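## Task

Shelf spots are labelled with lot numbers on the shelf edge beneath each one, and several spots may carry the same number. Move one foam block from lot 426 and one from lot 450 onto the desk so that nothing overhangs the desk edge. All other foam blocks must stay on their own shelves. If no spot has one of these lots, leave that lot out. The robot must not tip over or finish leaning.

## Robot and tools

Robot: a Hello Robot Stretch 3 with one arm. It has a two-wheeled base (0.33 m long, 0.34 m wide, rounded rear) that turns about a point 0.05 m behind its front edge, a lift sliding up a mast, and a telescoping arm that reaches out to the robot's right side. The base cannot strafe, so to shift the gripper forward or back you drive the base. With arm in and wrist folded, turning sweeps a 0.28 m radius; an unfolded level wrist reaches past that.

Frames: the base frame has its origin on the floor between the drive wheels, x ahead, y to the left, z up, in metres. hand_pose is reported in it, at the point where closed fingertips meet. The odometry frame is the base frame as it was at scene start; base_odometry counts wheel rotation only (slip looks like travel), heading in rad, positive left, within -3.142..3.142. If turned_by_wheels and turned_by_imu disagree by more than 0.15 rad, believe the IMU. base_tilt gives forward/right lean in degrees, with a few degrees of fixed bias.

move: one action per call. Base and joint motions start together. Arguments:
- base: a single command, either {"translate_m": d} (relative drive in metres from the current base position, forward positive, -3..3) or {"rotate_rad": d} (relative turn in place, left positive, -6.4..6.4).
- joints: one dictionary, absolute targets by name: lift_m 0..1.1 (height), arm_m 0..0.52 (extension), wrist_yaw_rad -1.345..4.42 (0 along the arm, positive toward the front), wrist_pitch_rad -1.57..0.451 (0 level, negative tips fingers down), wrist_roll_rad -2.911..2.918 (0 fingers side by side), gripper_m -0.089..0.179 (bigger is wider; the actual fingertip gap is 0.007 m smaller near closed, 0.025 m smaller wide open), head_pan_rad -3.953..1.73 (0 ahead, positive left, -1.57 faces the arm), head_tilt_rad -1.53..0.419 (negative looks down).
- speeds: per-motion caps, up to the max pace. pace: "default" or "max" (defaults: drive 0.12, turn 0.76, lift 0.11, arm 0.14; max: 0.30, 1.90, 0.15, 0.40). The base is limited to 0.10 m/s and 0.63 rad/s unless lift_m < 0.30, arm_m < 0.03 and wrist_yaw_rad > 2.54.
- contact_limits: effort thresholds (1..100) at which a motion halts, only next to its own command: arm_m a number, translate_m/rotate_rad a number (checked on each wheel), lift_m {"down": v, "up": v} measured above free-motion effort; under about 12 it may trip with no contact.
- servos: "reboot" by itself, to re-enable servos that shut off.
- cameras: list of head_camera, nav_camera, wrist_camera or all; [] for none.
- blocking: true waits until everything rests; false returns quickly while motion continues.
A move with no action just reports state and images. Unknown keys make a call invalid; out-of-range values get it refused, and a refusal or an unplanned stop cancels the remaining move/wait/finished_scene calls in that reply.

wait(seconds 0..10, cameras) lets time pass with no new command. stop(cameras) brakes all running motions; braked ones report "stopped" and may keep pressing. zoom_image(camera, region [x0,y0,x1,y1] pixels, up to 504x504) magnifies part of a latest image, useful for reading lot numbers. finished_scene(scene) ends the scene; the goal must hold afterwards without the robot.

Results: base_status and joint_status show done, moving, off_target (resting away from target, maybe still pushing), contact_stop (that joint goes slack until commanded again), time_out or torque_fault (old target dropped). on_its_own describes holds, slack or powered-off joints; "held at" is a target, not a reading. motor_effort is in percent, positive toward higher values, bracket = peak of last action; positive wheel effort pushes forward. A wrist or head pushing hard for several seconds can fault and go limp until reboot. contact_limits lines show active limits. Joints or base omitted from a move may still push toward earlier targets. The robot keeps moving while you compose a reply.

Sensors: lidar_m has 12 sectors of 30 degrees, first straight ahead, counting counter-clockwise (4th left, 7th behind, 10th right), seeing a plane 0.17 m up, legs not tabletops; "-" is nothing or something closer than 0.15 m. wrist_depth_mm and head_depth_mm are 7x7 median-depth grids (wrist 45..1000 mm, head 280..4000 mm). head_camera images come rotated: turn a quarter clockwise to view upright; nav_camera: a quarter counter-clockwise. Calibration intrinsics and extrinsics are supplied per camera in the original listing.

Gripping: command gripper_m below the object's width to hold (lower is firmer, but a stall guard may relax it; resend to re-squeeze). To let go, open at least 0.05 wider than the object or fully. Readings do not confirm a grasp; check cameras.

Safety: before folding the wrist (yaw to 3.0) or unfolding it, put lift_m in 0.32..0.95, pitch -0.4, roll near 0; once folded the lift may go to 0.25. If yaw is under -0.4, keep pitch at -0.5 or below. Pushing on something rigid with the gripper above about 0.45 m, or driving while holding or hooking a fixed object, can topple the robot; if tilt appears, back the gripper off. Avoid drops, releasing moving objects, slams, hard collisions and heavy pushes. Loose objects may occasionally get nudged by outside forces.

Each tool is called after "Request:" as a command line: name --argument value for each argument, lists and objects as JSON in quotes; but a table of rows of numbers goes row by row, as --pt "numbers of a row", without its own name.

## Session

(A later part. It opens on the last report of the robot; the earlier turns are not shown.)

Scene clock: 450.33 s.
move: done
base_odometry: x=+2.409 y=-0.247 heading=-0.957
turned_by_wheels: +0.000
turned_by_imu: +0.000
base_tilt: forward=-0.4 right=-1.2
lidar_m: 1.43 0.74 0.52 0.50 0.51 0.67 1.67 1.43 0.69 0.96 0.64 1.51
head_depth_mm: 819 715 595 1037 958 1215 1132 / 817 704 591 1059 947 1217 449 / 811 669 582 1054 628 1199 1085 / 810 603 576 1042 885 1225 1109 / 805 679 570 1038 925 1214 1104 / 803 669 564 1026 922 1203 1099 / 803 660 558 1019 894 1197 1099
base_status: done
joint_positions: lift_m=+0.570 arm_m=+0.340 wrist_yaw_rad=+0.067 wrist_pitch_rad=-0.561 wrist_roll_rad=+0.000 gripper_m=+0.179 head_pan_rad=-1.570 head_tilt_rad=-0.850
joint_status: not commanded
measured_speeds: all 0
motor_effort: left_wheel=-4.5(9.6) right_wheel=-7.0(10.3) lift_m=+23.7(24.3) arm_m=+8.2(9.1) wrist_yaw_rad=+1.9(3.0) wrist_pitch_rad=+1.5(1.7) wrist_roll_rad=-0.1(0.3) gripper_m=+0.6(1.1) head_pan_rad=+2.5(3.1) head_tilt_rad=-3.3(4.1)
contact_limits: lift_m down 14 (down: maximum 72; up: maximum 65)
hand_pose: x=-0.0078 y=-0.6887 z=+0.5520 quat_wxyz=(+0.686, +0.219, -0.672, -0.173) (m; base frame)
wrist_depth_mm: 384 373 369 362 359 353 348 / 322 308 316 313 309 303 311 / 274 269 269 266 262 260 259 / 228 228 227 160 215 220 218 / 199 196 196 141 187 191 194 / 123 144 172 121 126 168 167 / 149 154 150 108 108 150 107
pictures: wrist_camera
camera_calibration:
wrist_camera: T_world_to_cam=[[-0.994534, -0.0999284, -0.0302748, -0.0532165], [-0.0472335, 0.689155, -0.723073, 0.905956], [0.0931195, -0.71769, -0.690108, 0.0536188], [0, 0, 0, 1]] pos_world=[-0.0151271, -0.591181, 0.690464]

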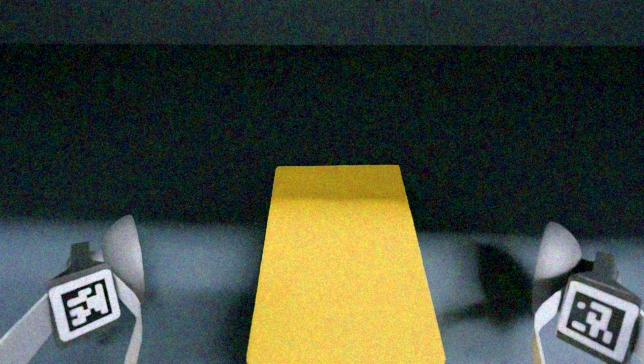

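Request:
move --joints '{"gripper_m":0.02}' --cameras '[]'

Request:
move --joints '{"lift_m":0.68}' --speeds '{"lift_m":0.05}' --cameras '["wrist_camera"]'

Request:
move --joints '{"arm_m":0.0,"gripper_m":0.018}' --cameras '["wrist_camera","nav_camera"]'

Scene clock: 458.97 s.
move: done
base_odometry: x=+2.409 y=-0.247 heading=-0.957
turned_by_wheels: +0.000
turned_by_imu: +0.000
base_tilt: forward=-0.3 right=-1.2
lidar_m: 1.44 0.74 0.52 0.49 0.51 0.67 1.67 1.43 0.69 0.96 0.64 1.50
head_depth_mm: 821 713 596 1038 958 1224 1129 / 815 705 588 1056 944 1219 449 / 814 669 583 1053 630 1201 1080 / 810 602 578 1044 886 1226 1113 / 804 678 572 1037 929 1218 1108 / 802 670 563 1025 923 1210 1098 / 801 660 558 1017 893 1196 1105
base_status: not commanded
joint_positions: lift_m=+0.570 arm_m=+0.340 wrist_yaw_rad=+0.067 wrist_pitch_rad=-0.559 wrist_roll_rad=+0.000 gripper_m=+0.021 head_pan_rad=-1.570 head_tilt_rad=-0.850
joint_status: all done
measured_speeds: all 0
motor_effort: left_wheel=-4.8(5.5) right_wheel=-7.4(8.3) lift_m=+24.3(25.2) arm_m=+4.1(6.0) wrist_yaw_rad=+2.1(3.1) wrist_pitch_rad=+1.3(1.6) wrist_roll_rad=+0.0(0.3) gripper_m=-23.3(95.7) head_pan_rad=+2.8(3.3) head_tilt_rad=-3.3(4.0)
contact_limits: lift_m down 14 (down: maximum 72; up: maximum 65)
hand_pose: x=-0.0078 y=-0.6889 z=+0.5523 quat_wxyz=(+0.686, +0.218, -0.672, -0.172) (m; base frame)
wrist_depth_mm: 382 372 367 360 359 354 350 / 323 308 315 314 309 305 303 / 275 271 270 267 265 261 260 / 230 230 227 156 216 221 219 / 199 198 155 140 144 191 190 / 175 175 130 122 126 169 168 / 159 105 114 109 111 122 150
pictures: none
No camera images: "cameras" was empty.

Scene clock: 461.70 s.
move: done
base_odometry: x=+2.409 y=-0.247 heading=-0.957
turned_by_wheels: +0.000
turned_by_imu: +0.000
base_tilt: forward=-0.2 right=-1.2
lidar_m: 1.44 0.74 0.52 0.50 0.51 0.67 1.67 1.43 0.68 0.96 0.64 1.51
head_depth_mm: 818 714 595 1041 956 1199 1094 / 817 705 590 1062 478 379 339 / 811 667 582 590 920 1231 1121 / 807 603 577 665 914 1216 1112 / 808 679 571 1027 931 1217 1106 / 804 669 565 1030 926 1209 1102 / 802 659 558 1019 897 1193 1094
base_status: not commanded
joint_positions: lift_m=+0.680 arm_m=+0.340 wrist_yaw_rad=+0.067 wrist_pitch_rad=-0.562 wrist_roll_rad=+0.000 gripper_m=+0.024 head_pan_rad=-1.570 head_tilt_rad=-0.850
joint_status: all done
measured_speeds: all 0
motor_effort: left_wheel=-4.8(5.3) right_wheel=-7.6(8.0) lift_m=+29.2(32.6) arm_m=+2.1(4.5) wrist_yaw_rad=+1.4(3.2) wrist_pitch_rad=+1.7(1.8) wrist_roll_rad=-0.1(0.3) gripper_m=-9.6(23.3) head_pan_rad=+2.7(3.3) head_tilt_rad=-2.6(4.1)
hand_pose: x=-0.0078 y=-0.6886 z=+0.6619 quat_wxyz=(+0.686, +0.219, -0.672, -0.173) (m; base frame)
wrist_depth_mm: 383 381 375 370 361 356 351 / - - - 398 390 391 383 / - - - - - - - / - - - 156 155 - - / 328 324 150 140 143 315 315 / 298 296 130 121 127 286 284 / 266 253 114 109 111 123 256
pictures: wrist_camera
camera_calibration:
wrist_camera: T_world_to_cam=[[-0.994534, -0.0999054, -0.0303601, -0.0498076], [-0.0472353, 0.689771, -0.722485, 0.985317], [0.0931216, -0.717102, -0.690719, 0.130298], [0, 0, 0, 1]] pos_world=[-0.0151271, -0.591182, 0.800364]

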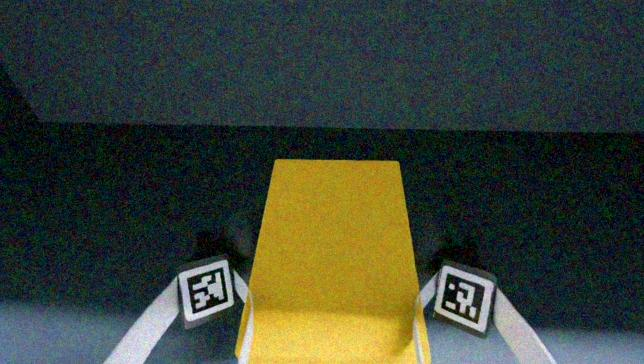

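Scene clock: 465.40 s.
move: done
base_odometry: x=+2.409 y=-0.247 heading=-0.957
turned_by_wheels: +0.000
turned_by_imu: +0.000
base_tilt: forward=-0.3 right=-1.2
lidar_m: 1.43 0.74 0.52 0.49 0.51 0.67 1.67 1.43 0.68 0.96 0.64 1.51
head_depth_mm: 819 717 596 1039 956 1212 356 / 815 708 589 1060 945 1238 334 / 812 668 584 1050 941 1232 344 / 808 602 578 1045 888 473 367 / 810 676 570 1037 930 1213 1109 / 807 669 565 1030 921 1202 1103 / 802 662 559 1020 892 1199 1102
base_status: not commanded
joint_positions: lift_m=+0.680 arm_m=+0.001 wrist_yaw_rad=+0.067 wrist_pitch_rad=-0.562 wrist_roll_rad=+0.000 gripper_m=+0.022 head_pan_rad=-1.570 head_tilt_rad=-0.850
joint_status: all done
measured_speeds: all 0
motor_effort: left_wheel=-5.0(5.4) right_wheel=-7.4(8.2) lift_m=+26.0(29.7) arm_m=-12.6(14.2) wrist_yaw_rad=+2.0(3.2) wrist_pitch_rad=+1.8(1.9) wrist_roll_rad=+0.1(0.3) gripper_m=-9.8(52.6) head_pan_rad=+2.5(3.1) head_tilt_rad=-1.9(3.6)
hand_pose: x=-0.0078 y=-0.3491 z=+0.6618 quat_wxyz=(+0.686, +0.219, -0.672, -0.173) (m; base frame)
wrist_depth_mm: - - - - - - 626 / - - - - - - - / 470 - - - - - - / - - - 156 155 - - / - - 153 139 139 - - / 903 - 130 121 126 743 - / 817 105 112 109 108 111 -
pictures: nav_camera (sideways), wrist_camera
camera_calibration:
nav_camera: T_world_to_cam=[[0.0176802, -0.733533, 0.679424, -0.840667], [-0.999787, -0.020238, 0.00416696, 0.0508152], [0.0106936, -0.679352, -0.733734, 0.907971], [0, 0, 0, 1]] pos_world=[0.0559581, 0.00120304, 1.23717]
wrist_camera: T_world_to_cam=[[-0.994544, -0.0998085, -0.0303545, -0.0158829], [-0.0472322, 0.690238, -0.72204, 0.750898], [0.0930175, -0.716666, -0.691185, 0.374094], [0, 0, 0, 1]] pos_world=[-0.015127, -0.251783, 0.800265]

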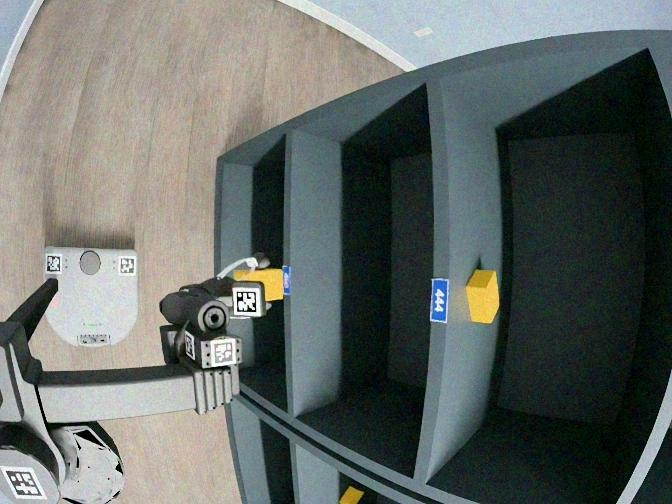

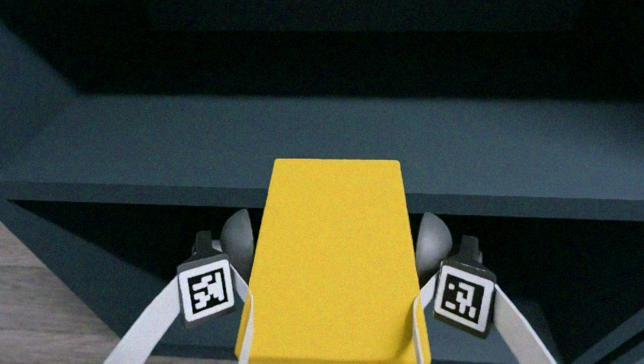

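Request:
move --base '{"translate_m":0.9}' --joints '{"lift_m":0.86}' --cameras '[]'

Request:
move --base '{"rotate_rad":-1.595}' --joints '{"head_tilt_rad":-0.6}' --cameras '["nav_camera"]'

Scene clock: 490.20 s.
move: done
base_odometry: x=+2.928 y=-0.983 heading=-0.957
turned_by_wheels: +0.000
turned_by_imu: +0.000
base_tilt: forward=-0.3 right=-1.3
lidar_m: 0.54 0.56 0.56 0.53 0.55 0.73 1.80 1.37 0.67 2.55 0.81 0.57
head_depth_mm: 2623 2980 2273 1169 1159 - - / 2700 2878 2247 1804 1536 - - / 2721 2966 2222 1780 1495 - 1077 / 2734 2959 2222 1782 333 343 1077 / 2750 2924 2189 1750 1431 1263 1111 / 2688 2659 2188 1755 1470 1251 1101 / 1854 1858 1851 1680 1445 1250 1101
base_status: done
joint_positions: lift_m=+0.860 arm_m=+0.001 wrist_yaw_rad=+0.067 wrist_pitch_rad=-0.563 wrist_roll_rad=+0.000 gripper_m=+0.022 head_pan_rad=-1.570 head_tilt_rad=-0.850
joint_status: all done
measured_speeds: all 0
motor_effort: left_wheel=+7.8(11.9) right_wheel=+1.5(12.0) lift_m=+24.7(32.9) arm_m=-3.5(10.3) wrist_yaw_rad=+1.1(3.5) wrist_pitch_rad=+2.0(2.0) wrist_roll_rad=+0.1(0.4) gripper_m=-9.9(10.5) head_pan_rad=+2.1(3.2) head_tilt_rad=-1.9(3.2)
hand_pose: x=-0.0078 y=-0.3490 z=+0.8416 quat_wxyz=(+0.686, +0.219, -0.672, -0.174) (m; base frame)
wrist_depth_mm: - - - - - - - / - - - - - - - / - - - - - - - / - - - 156 - - - / - - 153 139 144 - - / - - 130 121 126 - - / - 924 111 109 109 120 -
pictures: none
No camera images: "cameras" was empty.

Scene clock: 493.83 s.
move: done
base_odometry: x=+2.928 y=-0.983 heading=-2.551
turned_by_wheels: -1.595
turned_by_imu: -1.569
base_tilt: forward=-0.4 right=-1.3
lidar_m: 2.63 0.82 0.57 0.55 0.56 0.56 0.53 0.55 0.72 1.75 1.39 0.67
head_depth_mm: 1298 1289 1285 1284 1277 1275 - / 1791 1779 1775 1764 1707 1495 - / 2911 2889 2842 2366 1861 1488 1259 / 3530 3680 3714 2466 1832 487 307 / 3424 3770 3706 2443 1843 1467 1196 / 3282 2938 3176 2384 1824 1453 1218 / 1881 1977 2134 2035 1682 1452 1216
base_status: done
joint_positions: lift_m=+0.860 arm_m=+0.001 wrist_yaw_rad=+0.067 wrist_pitch_rad=-0.563 wrist_roll_rad=+0.000 gripper_m=+0.022 head_pan_rad=-1.570 head_tilt_rad=-0.596
joint_status: all done
measured_speeds: all 0
motor_effort: left_wheel=+8.0(12.1) right_wheel=-10.1(13.3) lift_m=+23.9(25.1) arm_m=-9.2(9.2) wrist_yaw_rad=+1.0(3.4) wrist_pitch_rad=+1.9(2.0) wrist_roll_rad=-0.1(0.3) gripper_m=-9.6(10.6) head_pan_rad=+2.2(3.0) head_tilt_rad=-4.3(6.2)
hand_pose: x=-0.0078 y=-0.3490 z=+0.8416 quat_wxyz=(+0.686, +0.219, -0.672, -0.174) (m; base frame)
wrist_depth_mm: - - - - - - - / - - - - - - - / - - - - - - - / - - - 156 - - - / - - 153 140 144 - - / - - 130 121 126 962 - / - 927 111 109 111 123 -
pictures: nav_camera (sideways)
camera_calibration:
nav_camera: T_world_to_cam=[[0.0174745, -0.539477, 0.841819, -1.05235], [-0.999789, -0.0185181, 0.00888633, 0.0447554], [0.0107949, -0.841797, -0.539687, 0.655533], [0, 0, 0, 1]] pos_world=[0.0560588, -0.0150635, 1.23927]

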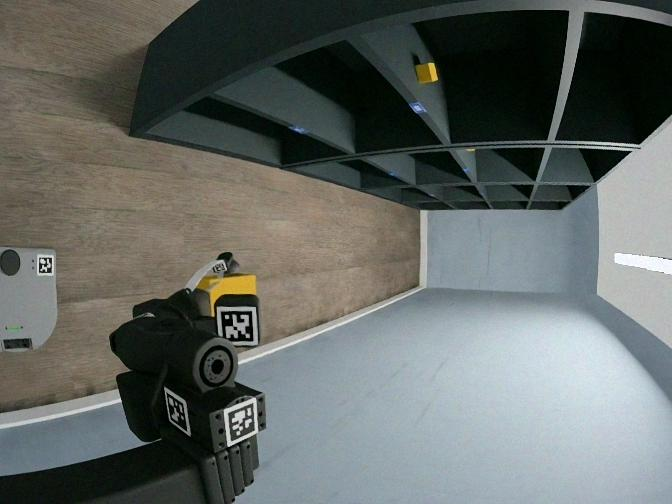

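Request:
move --base '{"translate_m":0.88}' --cameras '[]'

Request:
move --base '{"translate_m":0.87}' --cameras '[]'

Request:
move --base '{"rotate_rad":1.595}' --cameras '["nav_camera"]'

Request:
move --base '{"translate_m":-0.9}' --cameras '["nav_camera","head_camera"]'

Scene clock: 514.13 s.
move: done
base_odometry: x=+2.197 y=-1.473 heading=-2.551
turned_by_wheels: +0.000
turned_by_imu: +0.000
base_tilt: forward=-0.4 right=-1.2
lidar_m: 2.34 0.89 0.62 0.59 0.61 0.79 1.40 1.44 0.45 0.43 3.46 2.04
head_depth_mm: 334 367 409 462 530 621 - / 332 365 406 459 527 617 - / 330 363 404 455 521 595 678 / 328 361 401 451 516 487 307 / 326 359 398 448 512 569 695 / 2983 3508 3325 2297 1810 1459 1216 / 3240 3594 3517 2392 1805 1447 1209
base_status: done
joint_positions: lift_m=+0.860 arm_m=+0.001 wrist_yaw_rad=+0.067 wrist_pitch_rad=-0.563 wrist_roll_rad=+0.000 gripper_m=+0.022 head_pan_rad=-1.570 head_tilt_rad=-0.600
joint_status: not commanded
measured_speeds: all 0
motor_effort: left_wheel=+5.9(11.2) right_wheel=+4.0(10.6) lift_m=+26.5(27.0) arm_m=-12.2(12.9) wrist_yaw_rad=+0.9(3.7) wrist_pitch_rad=+1.8(2.0) wrist_roll_rad=+0.0(0.5) gripper_m=-9.9(10.5) head_pan_rad=+1.9(3.2) head_tilt_rad=-5.1(6.1)
hand_pose: x=-0.0078 y=-0.3490 z=+0.8416 quat_wxyz=(+0.686, +0.219, -0.672, -0.174) (m; base frame)
wrist_depth_mm: - - 178 175 172 169 167 / - - 194 195 191 189 186 / - - 222 219 214 211 208 / - - 262 156 232 239 235 / - - 153 139 143 275 272 / - - 130 121 126 317 325 / 988 926 111 109 108 111 378
pictures: none
No camera images: "cameras" was empty.

Scene clock: 523.97 s.
move: done
base_odometry: x=+1.474 y=-1.957 heading=-2.551
turned_by_wheels: +0.000
turned_by_imu: +0.000
base_tilt: forward=-0.3 right=-1.2
lidar_m: 1.48 0.95 0.67 0.63 0.65 0.86 2.09 0.89 1.09 2.63 1.95 1.26
head_depth_mm: 1959 1939 1936 1919 1807 1501 - / 2689 2665 2657 2385 1866 1494 - / 3330 3569 3455 2472 1843 1486 1265 / 3404 3671 3671 2470 1826 487 307 / 3308 3462 3562 2413 1818 1458 1160 / 3329 3624 3604 2384 1802 1460 1217 / 3289 3597 3516 2377 1794 1440 1214
base_status: done
joint_positions: lift_m=+0.860 arm_m=+0.001 wrist_yaw_rad=+0.067 wrist_pitch_rad=-0.563 wrist_roll_rad=+0.000 gripper_m=+0.022 head_pan_rad=-1.570 head_tilt_rad=-0.600
joint_status: not commanded
measured_speeds: all 0
motor_effort: left_wheel=+4.7(10.4) right_wheel=+4.9(10.5) lift_m=+28.2(29.0) arm_m=-11.5(12.8) wrist_yaw_rad=+3.1(3.5) wrist_pitch_rad=+2.0(2.0) wrist_roll_rad=-0.1(0.5) gripper_m=-10.0(10.4) head_pan_rad=+2.8(2.9) head_tilt_rad=-4.4(5.6)
hand_pose: x=-0.0078 y=-0.3490 z=+0.8416 quat_wxyz=(+0.686, +0.219, -0.672, -0.174) (m; base frame)
wrist_depth_mm: - - - - - - - / - - - - - - - / - - - - - - - / - - - 155 - - - / - - 153 140 144 - - / - - 130 121 126 - - / 979 914 112 109 111 123 932
pictures: none
No camera images: "cameras" was empty.

Scene clock: 527.60 s.
move: done
base_odometry: x=+1.474 y=-1.957 heading=-0.957
turned_by_wheels: +1.595
turned_by_imu: +1.570
base_tilt: forward=-0.2 right=-1.2
lidar_m: 0.63 0.65 0.86 2.14 0.98 1.10 2.74 1.57 1.27 1.48 0.94 0.67
head_depth_mm: 1237 1363 1509 1699 1831 1496 - / 1238 1350 1504 1700 1837 1488 - / 1231 1348 1491 1689 1816 1479 1267 / 1220 1340 1490 1676 1796 487 307 / 1217 1337 1487 1659 1801 1453 1171 / 1203 1320 1479 1661 1779 1454 1221 / 1204 1321 1462 1627 1782 1450 1208
base_status: done
joint_positions: lift_m=+0.860 arm_m=+0.001 wrist_yaw_rad=+0.067 wrist_pitch_rad=-0.563 wrist_roll_rad=+0.000 gripper_m=+0.022 head_pan_rad=-1.570 head_tilt_rad=-0.600
joint_status: not commanded
measured_speeds: all 0
motor_effort: left_wheel=-8.6(12.6) right_wheel=+9.1(12.2) lift_m=+29.0(29.7) arm_m=-12.6(13.1) wrist_yaw_rad=+1.8(3.1) wrist_pitch_rad=+1.9(2.1) wrist_roll_rad=+0.1(0.3) gripper_m=-9.7(10.3) head_pan_rad=+1.6(2.9) head_tilt_rad=-4.0(5.1)
hand_pose: x=-0.0078 y=-0.3490 z=+0.8416 quat_wxyz=(+0.686, +0.219, -0.672, -0.174) (m; base frame)
wrist_depth_mm: - - - - - - - / - - - - - - - / - - - - - - - / - - - 156 - - - / - - 153 140 144 - - / - 124 130 121 126 - - / - 917 112 109 111 123 923
pictures: nav_camera (sideways)
camera_calibration:
nav_camera: T_world_to_cam=[[0.0175176, -0.54265, 0.839777, -1.04974], [-0.999788, -0.0185747, 0.00885269, 0.0448003], [0.0107947, -0.839754, -0.54286, 0.659666], [0, 0, 0, 1]] pos_world=[0.0560587, -0.0148498, 1.23925]

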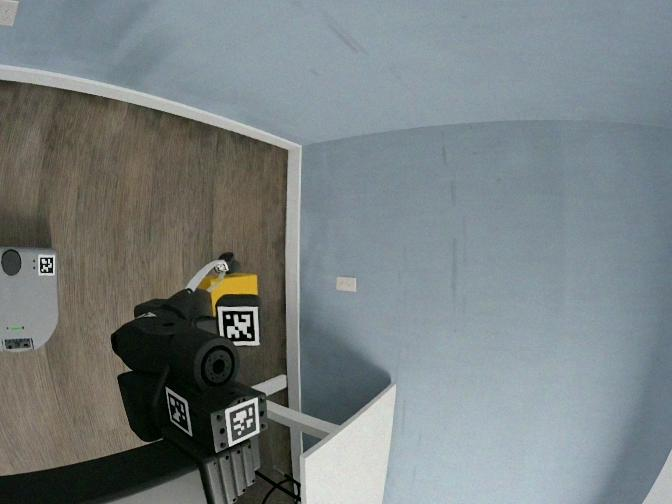

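Scene clock: 537.73 s.
move: done
base_odometry: x=+0.956 y=-1.222 heading=-0.957
turned_by_wheels: +0.000
turned_by_imu: -0.001
base_tilt: forward=-0.3 right=-1.1
lidar_m: 1.52 1.56 0.81 0.77 0.79 1.05 2.60 2.21 1.02 1.07 1.56 1.60
head_depth_mm: 1271 1397 1512 1134 1218 1475 - / 1262 1388 1499 1121 1378 1492 - / 1252 1383 1484 1109 1664 1478 1263 / 1255 1372 1472 1092 1706 486 307 / 1242 1362 1475 1085 1416 1424 1172 / 1238 1367 1497 1077 1698 1452 1220 / 1235 1358 1508 1625 1739 1445 1215
base_status: done
joint_positions: lift_m=+0.860 arm_m=+0.001 wrist_yaw_rad=+0.067 wrist_pitch_rad=-0.563 wrist_roll_rad=+0.000 gripper_m=+0.022 head_pan_rad=-1.570 head_tilt_rad=-0.600
joint_status: not commanded
measured_speeds: all 0
motor_effort: left_wheel=-8.7(12.4) right_wheel=-1.9(11.6) lift_m=+28.9(30.2) arm_m=-10.5(12.7) wrist_yaw_rad=+2.3(3.0) wrist_pitch_rad=+1.8(2.1) wrist_roll_rad=-0.3(0.4) gripper_m=-10.0(10.6) head_pan_rad=+2.4(2.7) head_tilt_rad=-3.4(4.9)
hand_pose: x=-0.0078 y=-0.3490 z=+0.8416 quat_wxyz=(+0.686, +0.219, -0.672, -0.174) (m; base frame)
wrist_depth_mm: - - - - - - - / - - - - - - - / - - - - - - - / - - - 155 - - - / - - 153 139 144 - - / - - 130 121 126 - - / 990 919 111 109 110 123 945
pictures: head_camera (sideways), nav_camera (sideways)
camera_calibration:
head_camera: T_world_to_cam=[[-0.0467445, 0.520086, -0.852834, 1.12534], [0.997499, -0.0210087, -0.0674855, 0.0813531], [-0.0530152, -0.853856, -0.517803, 0.629753], [0, 0, 0, 1]] pos_world=[0.00484051, -0.0458484, 1.29131]
nav_camera: T_world_to_cam=[[0.0175176, -0.54265, 0.839777, -1.04974], [-0.999788, -0.0185747, 0.00885269, 0.0448003], [0.0107947, -0.839754, -0.54286, 0.659666], [0, 0, 0, 1]] pos_world=[0.0560587, -0.0148498, 1.23925]

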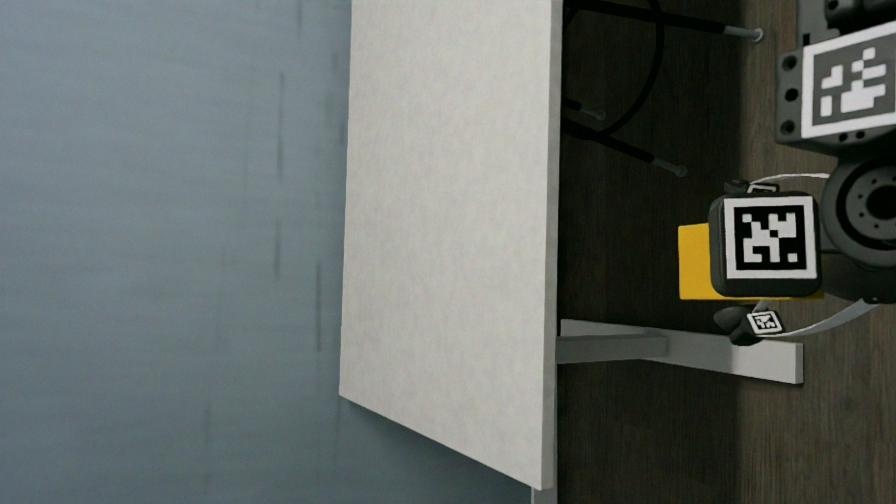

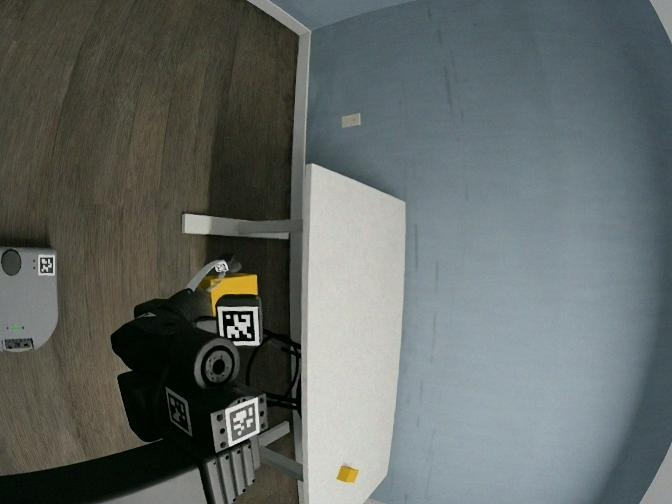

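Request:
move --base '{"translate_m":-0.1}' --cameras '[]'

Request:
move --joints '{"arm_m":0.49}' --cameras '[]'

Request:
move --joints '{"lift_m":0.795}' --cameras '["head_camera","wrist_camera"]'

Request:
move --joints '{"lift_m":0.757}' --speeds '{"lift_m":0.02}' --contact_limits '{"lift_m":{"down":12}}' --cameras '["wrist_camera"]'

Scene clock: 552.27 s.
move: done
base_odometry: x=+0.898 y=-1.140 heading=-0.957
turned_by_wheels: +0.000
turned_by_imu: +0.000
base_tilt: forward=-0.2 right=-1.3
lidar_m: 1.62 1.67 0.80 0.76 0.78 1.04 2.58 2.24 0.97 1.07 1.10 1.71
head_depth_mm: 1273 1409 1515 1134 1236 1453 - / 1271 1388 1502 1128 1679 1480 - / 1256 1386 1493 1121 1664 1481 1260 / 1258 1384 1485 1101 1712 486 307 / 1257 1370 1479 1094 1704 1453 1169 / 1244 1357 1461 1082 1405 1419 1213 / 1236 1359 1490 1073 1695 1445 1210
base_status: done
joint_positions: lift_m=+0.860 arm_m=+0.001 wrist_yaw_rad=+0.067 wrist_pitch_rad=-0.563 wrist_roll_rad=+0.000 gripper_m=+0.022 head_pan_rad=-1.570 head_tilt_rad=-0.600
joint_status: not commanded
measured_speeds: all 0
motor_effort: left_wheel=-7.7(13.8) right_wheel=-3.4(7.9) lift_m=+28.4(29.1) arm_m=-9.5(10.2) wrist_yaw_rad=+1.7(3.0) wrist_pitch_rad=+1.9(2.0) wrist_roll_rad=+0.0(0.3) gripper_m=-9.9(10.4) head_pan_rad=+2.2(2.7) head_tilt_rad=-3.7(4.3)
hand_pose: x=-0.0078 y=-0.3490 z=+0.8416 quat_wxyz=(+0.686, +0.219, -0.672, -0.174) (m; base frame)
wrist_depth_mm: - - - - - - - / - - - - - - - / - - - - - - - / - - - 155 - - - / - - 153 140 144 - - / - - 130 121 126 - - / 974 924 111 109 110 123 912
pictures: none
No camera images: "cameras" was empty.

Scene clock: 557.03 s.
move: done
base_odometry: x=+0.898 y=-1.140 heading=-0.957
turned_by_wheels: +0.000
turned_by_imu: +0.000
base_tilt: forward=-0.4 right=-1.2
lidar_m: 1.62 1.66 0.80 0.76 0.78 1.04 2.58 2.23 0.98 1.06 1.09 1.70
head_depth_mm: 1272 1403 1514 1136 342 - - / 1273 1392 1491 435 354 1411 1240 / 1262 1389 1462 974 1668 1478 1230 / 1253 1377 1469 960 1710 1468 1220 / 1244 1372 1477 1086 1694 1462 1228 / 1250 1369 1468 1081 1409 1421 1216 / 1234 1363 1488 1067 1678 1446 1214
base_status: not commanded
joint_positions: lift_m=+0.860 arm_m=+0.490 wrist_yaw_rad=+0.067 wrist_pitch_rad=-0.563 wrist_roll_rad=+0.000 gripper_m=+0.022 head_pan_rad=-1.570 head_tilt_rad=-0.600
joint_status: all done
measured_speeds: all 0
motor_effort: left_wheel=-7.3(8.1) right_wheel=-3.7(4.6) lift_m=+28.2(29.1) arm_m=+11.5(14.8) wrist_yaw_rad=+1.2(3.2) wrist_pitch_rad=+1.9(2.0) wrist_roll_rad=+0.0(0.3) gripper_m=-10.2(10.4) head_pan_rad=+1.9(2.6) head_tilt_rad=-3.1(4.3)
hand_pose: x=-0.0078 y=-0.8384 z=+0.8416 quat_wxyz=(+0.686, +0.219, -0.672, -0.174) (m; base frame)
wrist_depth_mm: - - - - - - - / - - - - - - - / - - - - - - - / - - - 156 155 - - / - - 151 139 139 - - / - - 130 121 126 - - / - - 112 109 108 110 -
pictures: none
No camera images: "cameras" was empty.

Scene clock: 558.47 s.
move: done
base_odometry: x=+0.898 y=-1.140 heading=-0.957
turned_by_wheels: +0.000
turned_by_imu: +0.000
base_tilt: forward=-0.4 right=-1.1
lidar_m: 1.62 1.67 0.80 0.76 0.78 1.04 2.59 2.23 0.98 1.07 1.10 1.71
head_depth_mm: 1275 1393 1509 1136 1208 337 291 / 1263 1392 1498 1074 410 346 1158 / 1262 1384 1493 644 1386 1484 1227 / 1257 1379 1483 729 1709 1475 1225 / 1253 1381 1478 1088 1714 1459 1223 / 1239 1366 1467 1075 1423 1425 1215 / 1238 1365 1483 1071 1681 1446 1211
base_status: not commanded
joint_positions: lift_m=+0.795 arm_m=+0.490 wrist_yaw_rad=+0.067 wrist_pitch_rad=-0.563 wrist_roll_rad=+0.000 gripper_m=+0.022 head_pan_rad=-1.570 head_tilt_rad=-0.600
joint_status: all done
measured_speeds: all 0
motor_effort: left_wheel=-7.4(7.9) right_wheel=-3.3(4.4) lift_m=+24.3(26.4) arm_m=+9.2(12.3) wrist_yaw_rad=+2.2(2.8) wrist_pitch_rad=+1.9(2.0) wrist_roll_rad=+0.0(0.3) gripper_m=-9.6(10.7) head_pan_rad=+2.0(2.3) head_tilt_rad=-3.3(3.9)
hand_pose: x=-0.0078 y=-0.8384 z=+0.7766 quat_wxyz=(+0.686, +0.219, -0.672, -0.174) (m; base frame)
wrist_depth_mm: - - - - - - - / - - - - - - - / - - - - - - - / - - - 156 156 - - / - - 151 139 139 - - / - - 130 121 126 - - / - - 112 109 108 110 -
pictures: head_camera (sideways), wrist_camera
camera_calibration:
head_camera: T_world_to_cam=[[-0.0467445, 0.520086, -0.852834, 1.12534], [0.997499, -0.0210087, -0.0674855, 0.0813531], [-0.0530152, -0.853856, -0.517803, 0.629753], [0, 0, 0, 1]] pos_world=[0.00484051, -0.0458484, 1.29131]
wrist_camera: T_world_to_cam=[[-0.994529, -0.099938, -0.0304119, -0.0612818], [-0.0473459, 0.690735, -0.721556, 1.17166], [0.0931174, -0.716169, -0.691688, 0.103674], [0, 0, 0, 1]] pos_world=[-0.0151271, -0.741184, 0.915265]

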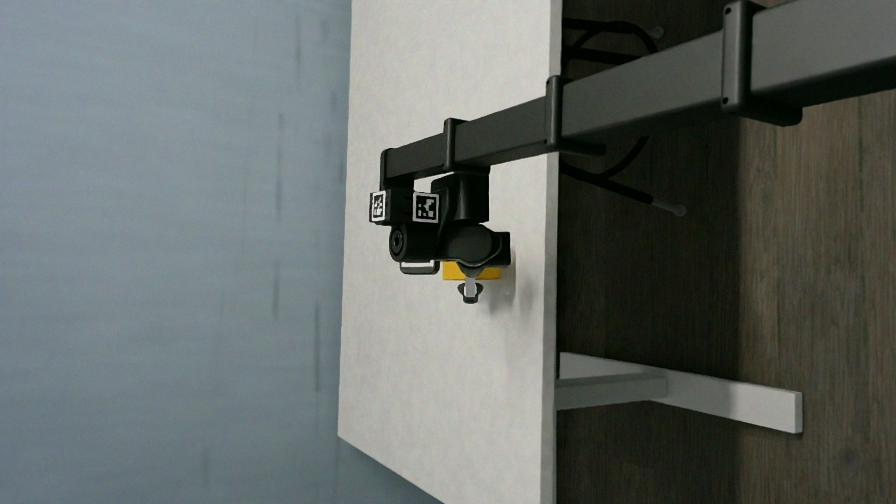

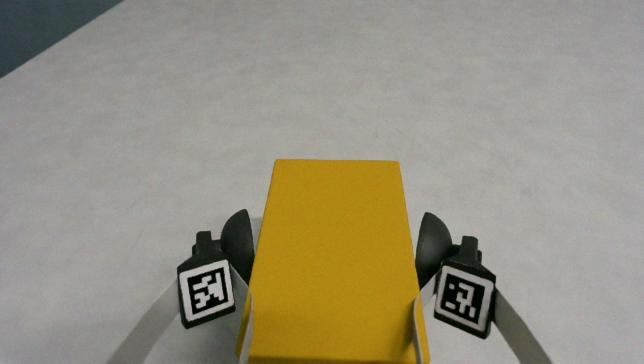

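Scene clock: 560.73 s.
move: done
base_odometry: x=+0.898 y=-1.140 heading=-0.957
turned_by_wheels: +0.000
turned_by_imu: +0.000
base_tilt: forward=-0.3 right=-1.3
lidar_m: 1.62 1.67 0.80 0.76 0.78 1.04 2.59 2.23 0.98 1.07 1.10 1.71
head_depth_mm: 1279 1404 1514 1139 1239 1458 314 / 1271 1393 1501 1122 502 381 322 / 1265 1380 1499 665 931 1489 1229 / 1245 1377 1479 759 1715 1470 1226 / 1247 1373 1482 1086 1710 1466 1219 / 1246 1374 1467 1077 1417 1427 1217 / 1243 1361 1498 1069 1690 1444 1217
base_status: not commanded
joint_positions: lift_m=+0.757 arm_m=+0.490 wrist_yaw_rad=+0.067 wrist_pitch_rad=-0.560 wrist_roll_rad=+0.000 gripper_m=+0.022 head_pan_rad=-1.570 head_tilt_rad=-0.600
joint_status: all done
measured_speeds: all 0
motor_effort: left_wheel=-7.6(8.3) right_wheel=-3.1(4.6) lift_m=+22.7(26.7) arm_m=+4.3(9.5) wrist_yaw_rad=+1.8(3.0) wrist_pitch_rad=+1.4(2.0) wrist_roll_rad=+0.1(0.3) gripper_m=-9.5(10.4) head_pan_rad=+2.1(2.3) head_tilt_rad=-2.7(3.7)
contact_limits: lift_m down 12 (down: maximum 72; up: maximum 65)
hand_pose: x=-0.0078 y=-0.8389 z=+0.7392 quat_wxyz=(+0.686, +0.218, -0.672, -0.173) (m; base frame)
wrist_depth_mm: - - - - - - - / - - - - - - - / - - - - - - - / - - - 156 151 - - / - - 150 140 140 - - / - - 130 121 126 - - / - - 111 109 106 111 -
pictures: wrist_camera
camera_calibration:
wrist_camera: T_world_to_cam=[[-0.994524, -0.100031, -0.0302495, -0.0626491], [-0.0472427, 0.688535, -0.723663, 1.14474], [0.0932163, -0.718271, -0.68949, 0.0740417], [0, 0, 0, 1]] pos_world=[-0.0151273, -0.74128, 0.877563]

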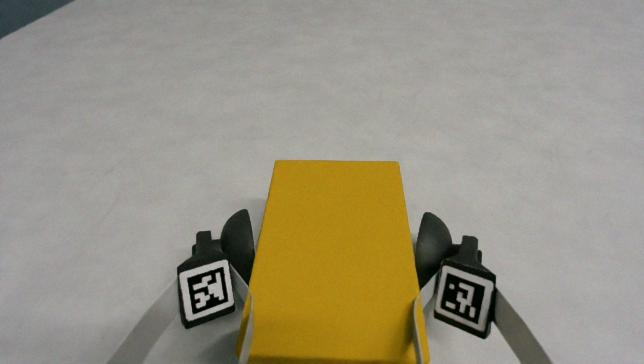

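Just touching (effort 2.0→1.4). A hair lower, then release.

Request:
move --joints '{"lift_m":0.753}' --speeds '{"lift_m":0.02}' --contact_limits '{"lift_m":{"down":12}}' --cameras '[]'

Request:
move --joints '{"gripper_m":0.179}' --cameras '[]'

Request:
move --joints '{"lift_m":0.9}' --cameras '["wrist_camera","nav_camera"]'

Scene clock: 567.00 s.
move: done
base_odometry: x=+0.898 y=-1.140 heading=-0.957
turned_by_wheels: +0.000
turned_by_imu: +0.000
base_tilt: forward=-0.3 right=-1.0
lidar_m: 1.62 1.66 0.80 0.76 0.78 1.04 2.59 2.23 0.98 1.06 1.09 1.71
head_depth_mm: 1275 1402 1518 1138 1236 1459 318 / 1269 1399 1493 1127 508 384 322 / 1266 1382 1487 666 926 1473 1242 / 1255 1380 1490 773 1723 1474 1222 / 1258 1372 1476 1090 1703 1475 1220 / 1247 1371 1474 1085 1417 1415 1218 / 1243 1360 1488 1072 1675 1441 1213
base_status: not commanded
joint_positions: lift_m=+0.753 arm_m=+0.490 wrist_yaw_rad=+0.067 wrist_pitch_rad=-0.547 wrist_roll_rad=+0.000 gripper_m=+0.022 head_pan_rad=-1.570 head_tilt_rad=-0.600
joint_status: all done
measured_speeds: all 0
motor_effort: left_wheel=-6.9(8.0) right_wheel=-4.0(4.0) lift_m=+19.4(23.7) arm_m=-3.0(3.0) wrist_yaw_rad=+2.4(3.1) wrist_pitch_rad=-1.1(1.5) wrist_roll_rad=-0.1(0.3) gripper_m=-9.7(10.3) head_pan_rad=+1.9(2.2) head_tilt_rad=-2.3(3.4)
contact_limits: lift_m down 12 (down: maximum 72; up: maximum 65)
hand_pose: x=-0.0076 y=-0.8408 z=+0.7379 quat_wxyz=(+0.687, +0.214, -0.674, -0.168) (m; base frame)
wrist_depth_mm: - - - - - - - / - - - - - - - / - - - - - - - / - - - 160 - - - / - - 150 141 144 - - / - - 130 122 126 - - / - - 111 108 107 111 -
pictures: none
No camera images: "cameras" was empty.

Scene clock: 569.10 s.
move: done
base_odometry: x=+0.898 y=-1.140 heading=-0.957
turned_by_wheels: +0.000
turned_by_imu: +0.000
base_tilt: forward=-0.3 right=-1.3
lidar_m: 1.62 1.67 0.80 0.76 0.78 1.04 2.59 2.23 0.98 1.07 1.10 1.70
head_depth_mm: 1277 1398 1513 1139 1240 1458 318 / 1270 1394 1504 1122 509 385 322 / 1254 1390 1500 666 930 1475 1237 / 1252 1380 1494 776 1714 1472 1230 / 1248 1372 1483 1093 1696 1466 1226 / 1245 1354 1476 1087 1409 1417 1218 / 1241 1360 1492 1065 1672 1433 1211
base_status: not commanded
joint_positions: lift_m=+0.753 arm_m=+0.490 wrist_yaw_rad=+0.070 wrist_pitch_rad=-0.560 wrist_roll_rad=+0.000 gripper_m=+0.179 head_pan_rad=-1.570 head_tilt_rad=-0.600
joint_status: all done
measured_speeds: all 0
motor_effort: left_wheel=-7.5(8.0) right_wheel=-4.2(4.5) lift_m=+27.1(27.3) arm_m=-7.2(7.6) wrist_yaw_rad=-1.4(3.1) wrist_pitch_rad=+1.2(1.8) wrist_roll_rad=-0.2(0.3) gripper_m=+0.7(84.8) head_pan_rad=+2.3(2.3) head_tilt_rad=-2.8(4.0)
contact_limits: lift_m down 12 (down: maximum 72; up: maximum 65)
hand_pose: x=-0.0072 y=-0.8388 z=+0.7353 quat_wxyz=(+0.686, +0.219, -0.672, -0.172) (m; base frame)
wrist_depth_mm: - - - - - - - / - - - - - - - / - - - - - - - / - - - 153 153 - - / - 143 - 133 132 - - / - 126 - 117 116 - - / - - 107 107 106 - 105
pictures: none
No camera images: "cameras" was empty.

Scene clock: 571.27 s.
move: done
base_odometry: x=+0.898 y=-1.140 heading=-0.957
turned_by_wheels: +0.000
turned_by_imu: +0.000
base_tilt: forward=-0.3 right=-1.2
lidar_m: 1.62 1.67 0.80 0.76 0.78 1.04 2.58 2.24 0.98 1.07 1.10 1.71
head_depth_mm: 1275 1403 1517 1032 - - 1252 / 1264 1396 1478 369 1676 1454 1245 / 1257 1385 590 1060 1664 1483 1238 / 1258 1380 707 972 1720 1462 1233 / 1249 1375 1475 1089 1705 1463 1224 / 1241 1365 1472 1085 1423 1405 1218 / 1244 1357 1492 1070 1698 1449 1205
base_status: not commanded
joint_positions: lift_m=+0.900 arm_m=+0.490 wrist_yaw_rad=+0.070 wrist_pitch_rad=-0.560 wrist_roll_rad=+0.000 gripper_m=+0.179 head_pan_rad=-1.570 head_tilt_rad=-0.600
joint_status: all done
measured_speeds: all 0
motor_effort: left_wheel=-7.3(7.8) right_wheel=-3.9(4.6) lift_m=+28.7(32.1) arm_m=-12.1(12.2) wrist_yaw_rad=-2.0(2.1) wrist_pitch_rad=+1.5(1.6) wrist_roll_rad=+0.1(0.3) gripper_m=+0.7(1.2) head_pan_rad=+2.1(2.4) head_tilt_rad=-2.1(3.8)
hand_pose: x=-0.0072 y=-0.8387 z=+0.8821 quat_wxyz=(+0.686, +0.219, -0.672, -0.172) (m; base frame)
wrist_depth_mm: - - - - - - - / - - - - - - - / - - - - - - - / - - - - - - - / - 143 - - - - - / - 126 - - - - - / - - - - - - 105
pictures: nav_camera (sideways), wrist_camera
camera_calibration:
nav_camera: T_world_to_cam=[[0.0175176, -0.54265, 0.839777, -1.04974], [-0.999788, -0.0185747, 0.00885269, 0.0448003], [0.0107947, -0.839754, -0.54286, 0.659666], [0, 0, 0, 1]] pos_world=[0.0560587, -0.0148498, 1.23925]
wrist_camera: T_world_to_cam=[[-0.994257, -0.102629, -0.0303217, -0.0598684], [-0.0490608, 0.688946, -0.72315, 1.24785], [0.0951066, -0.71751, -0.690025, 0.173752], [0, 0, 0, 1]] pos_world=[-0.0148289, -0.74118, 1.02046]

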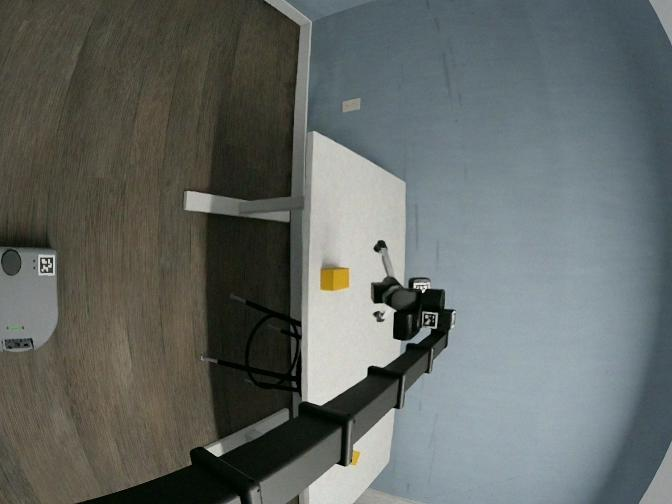

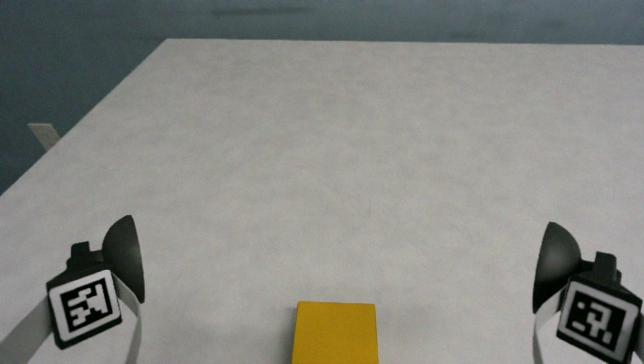

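Both placed.

Request:
finished_scene --scene 3

The scene is finished: the task was done.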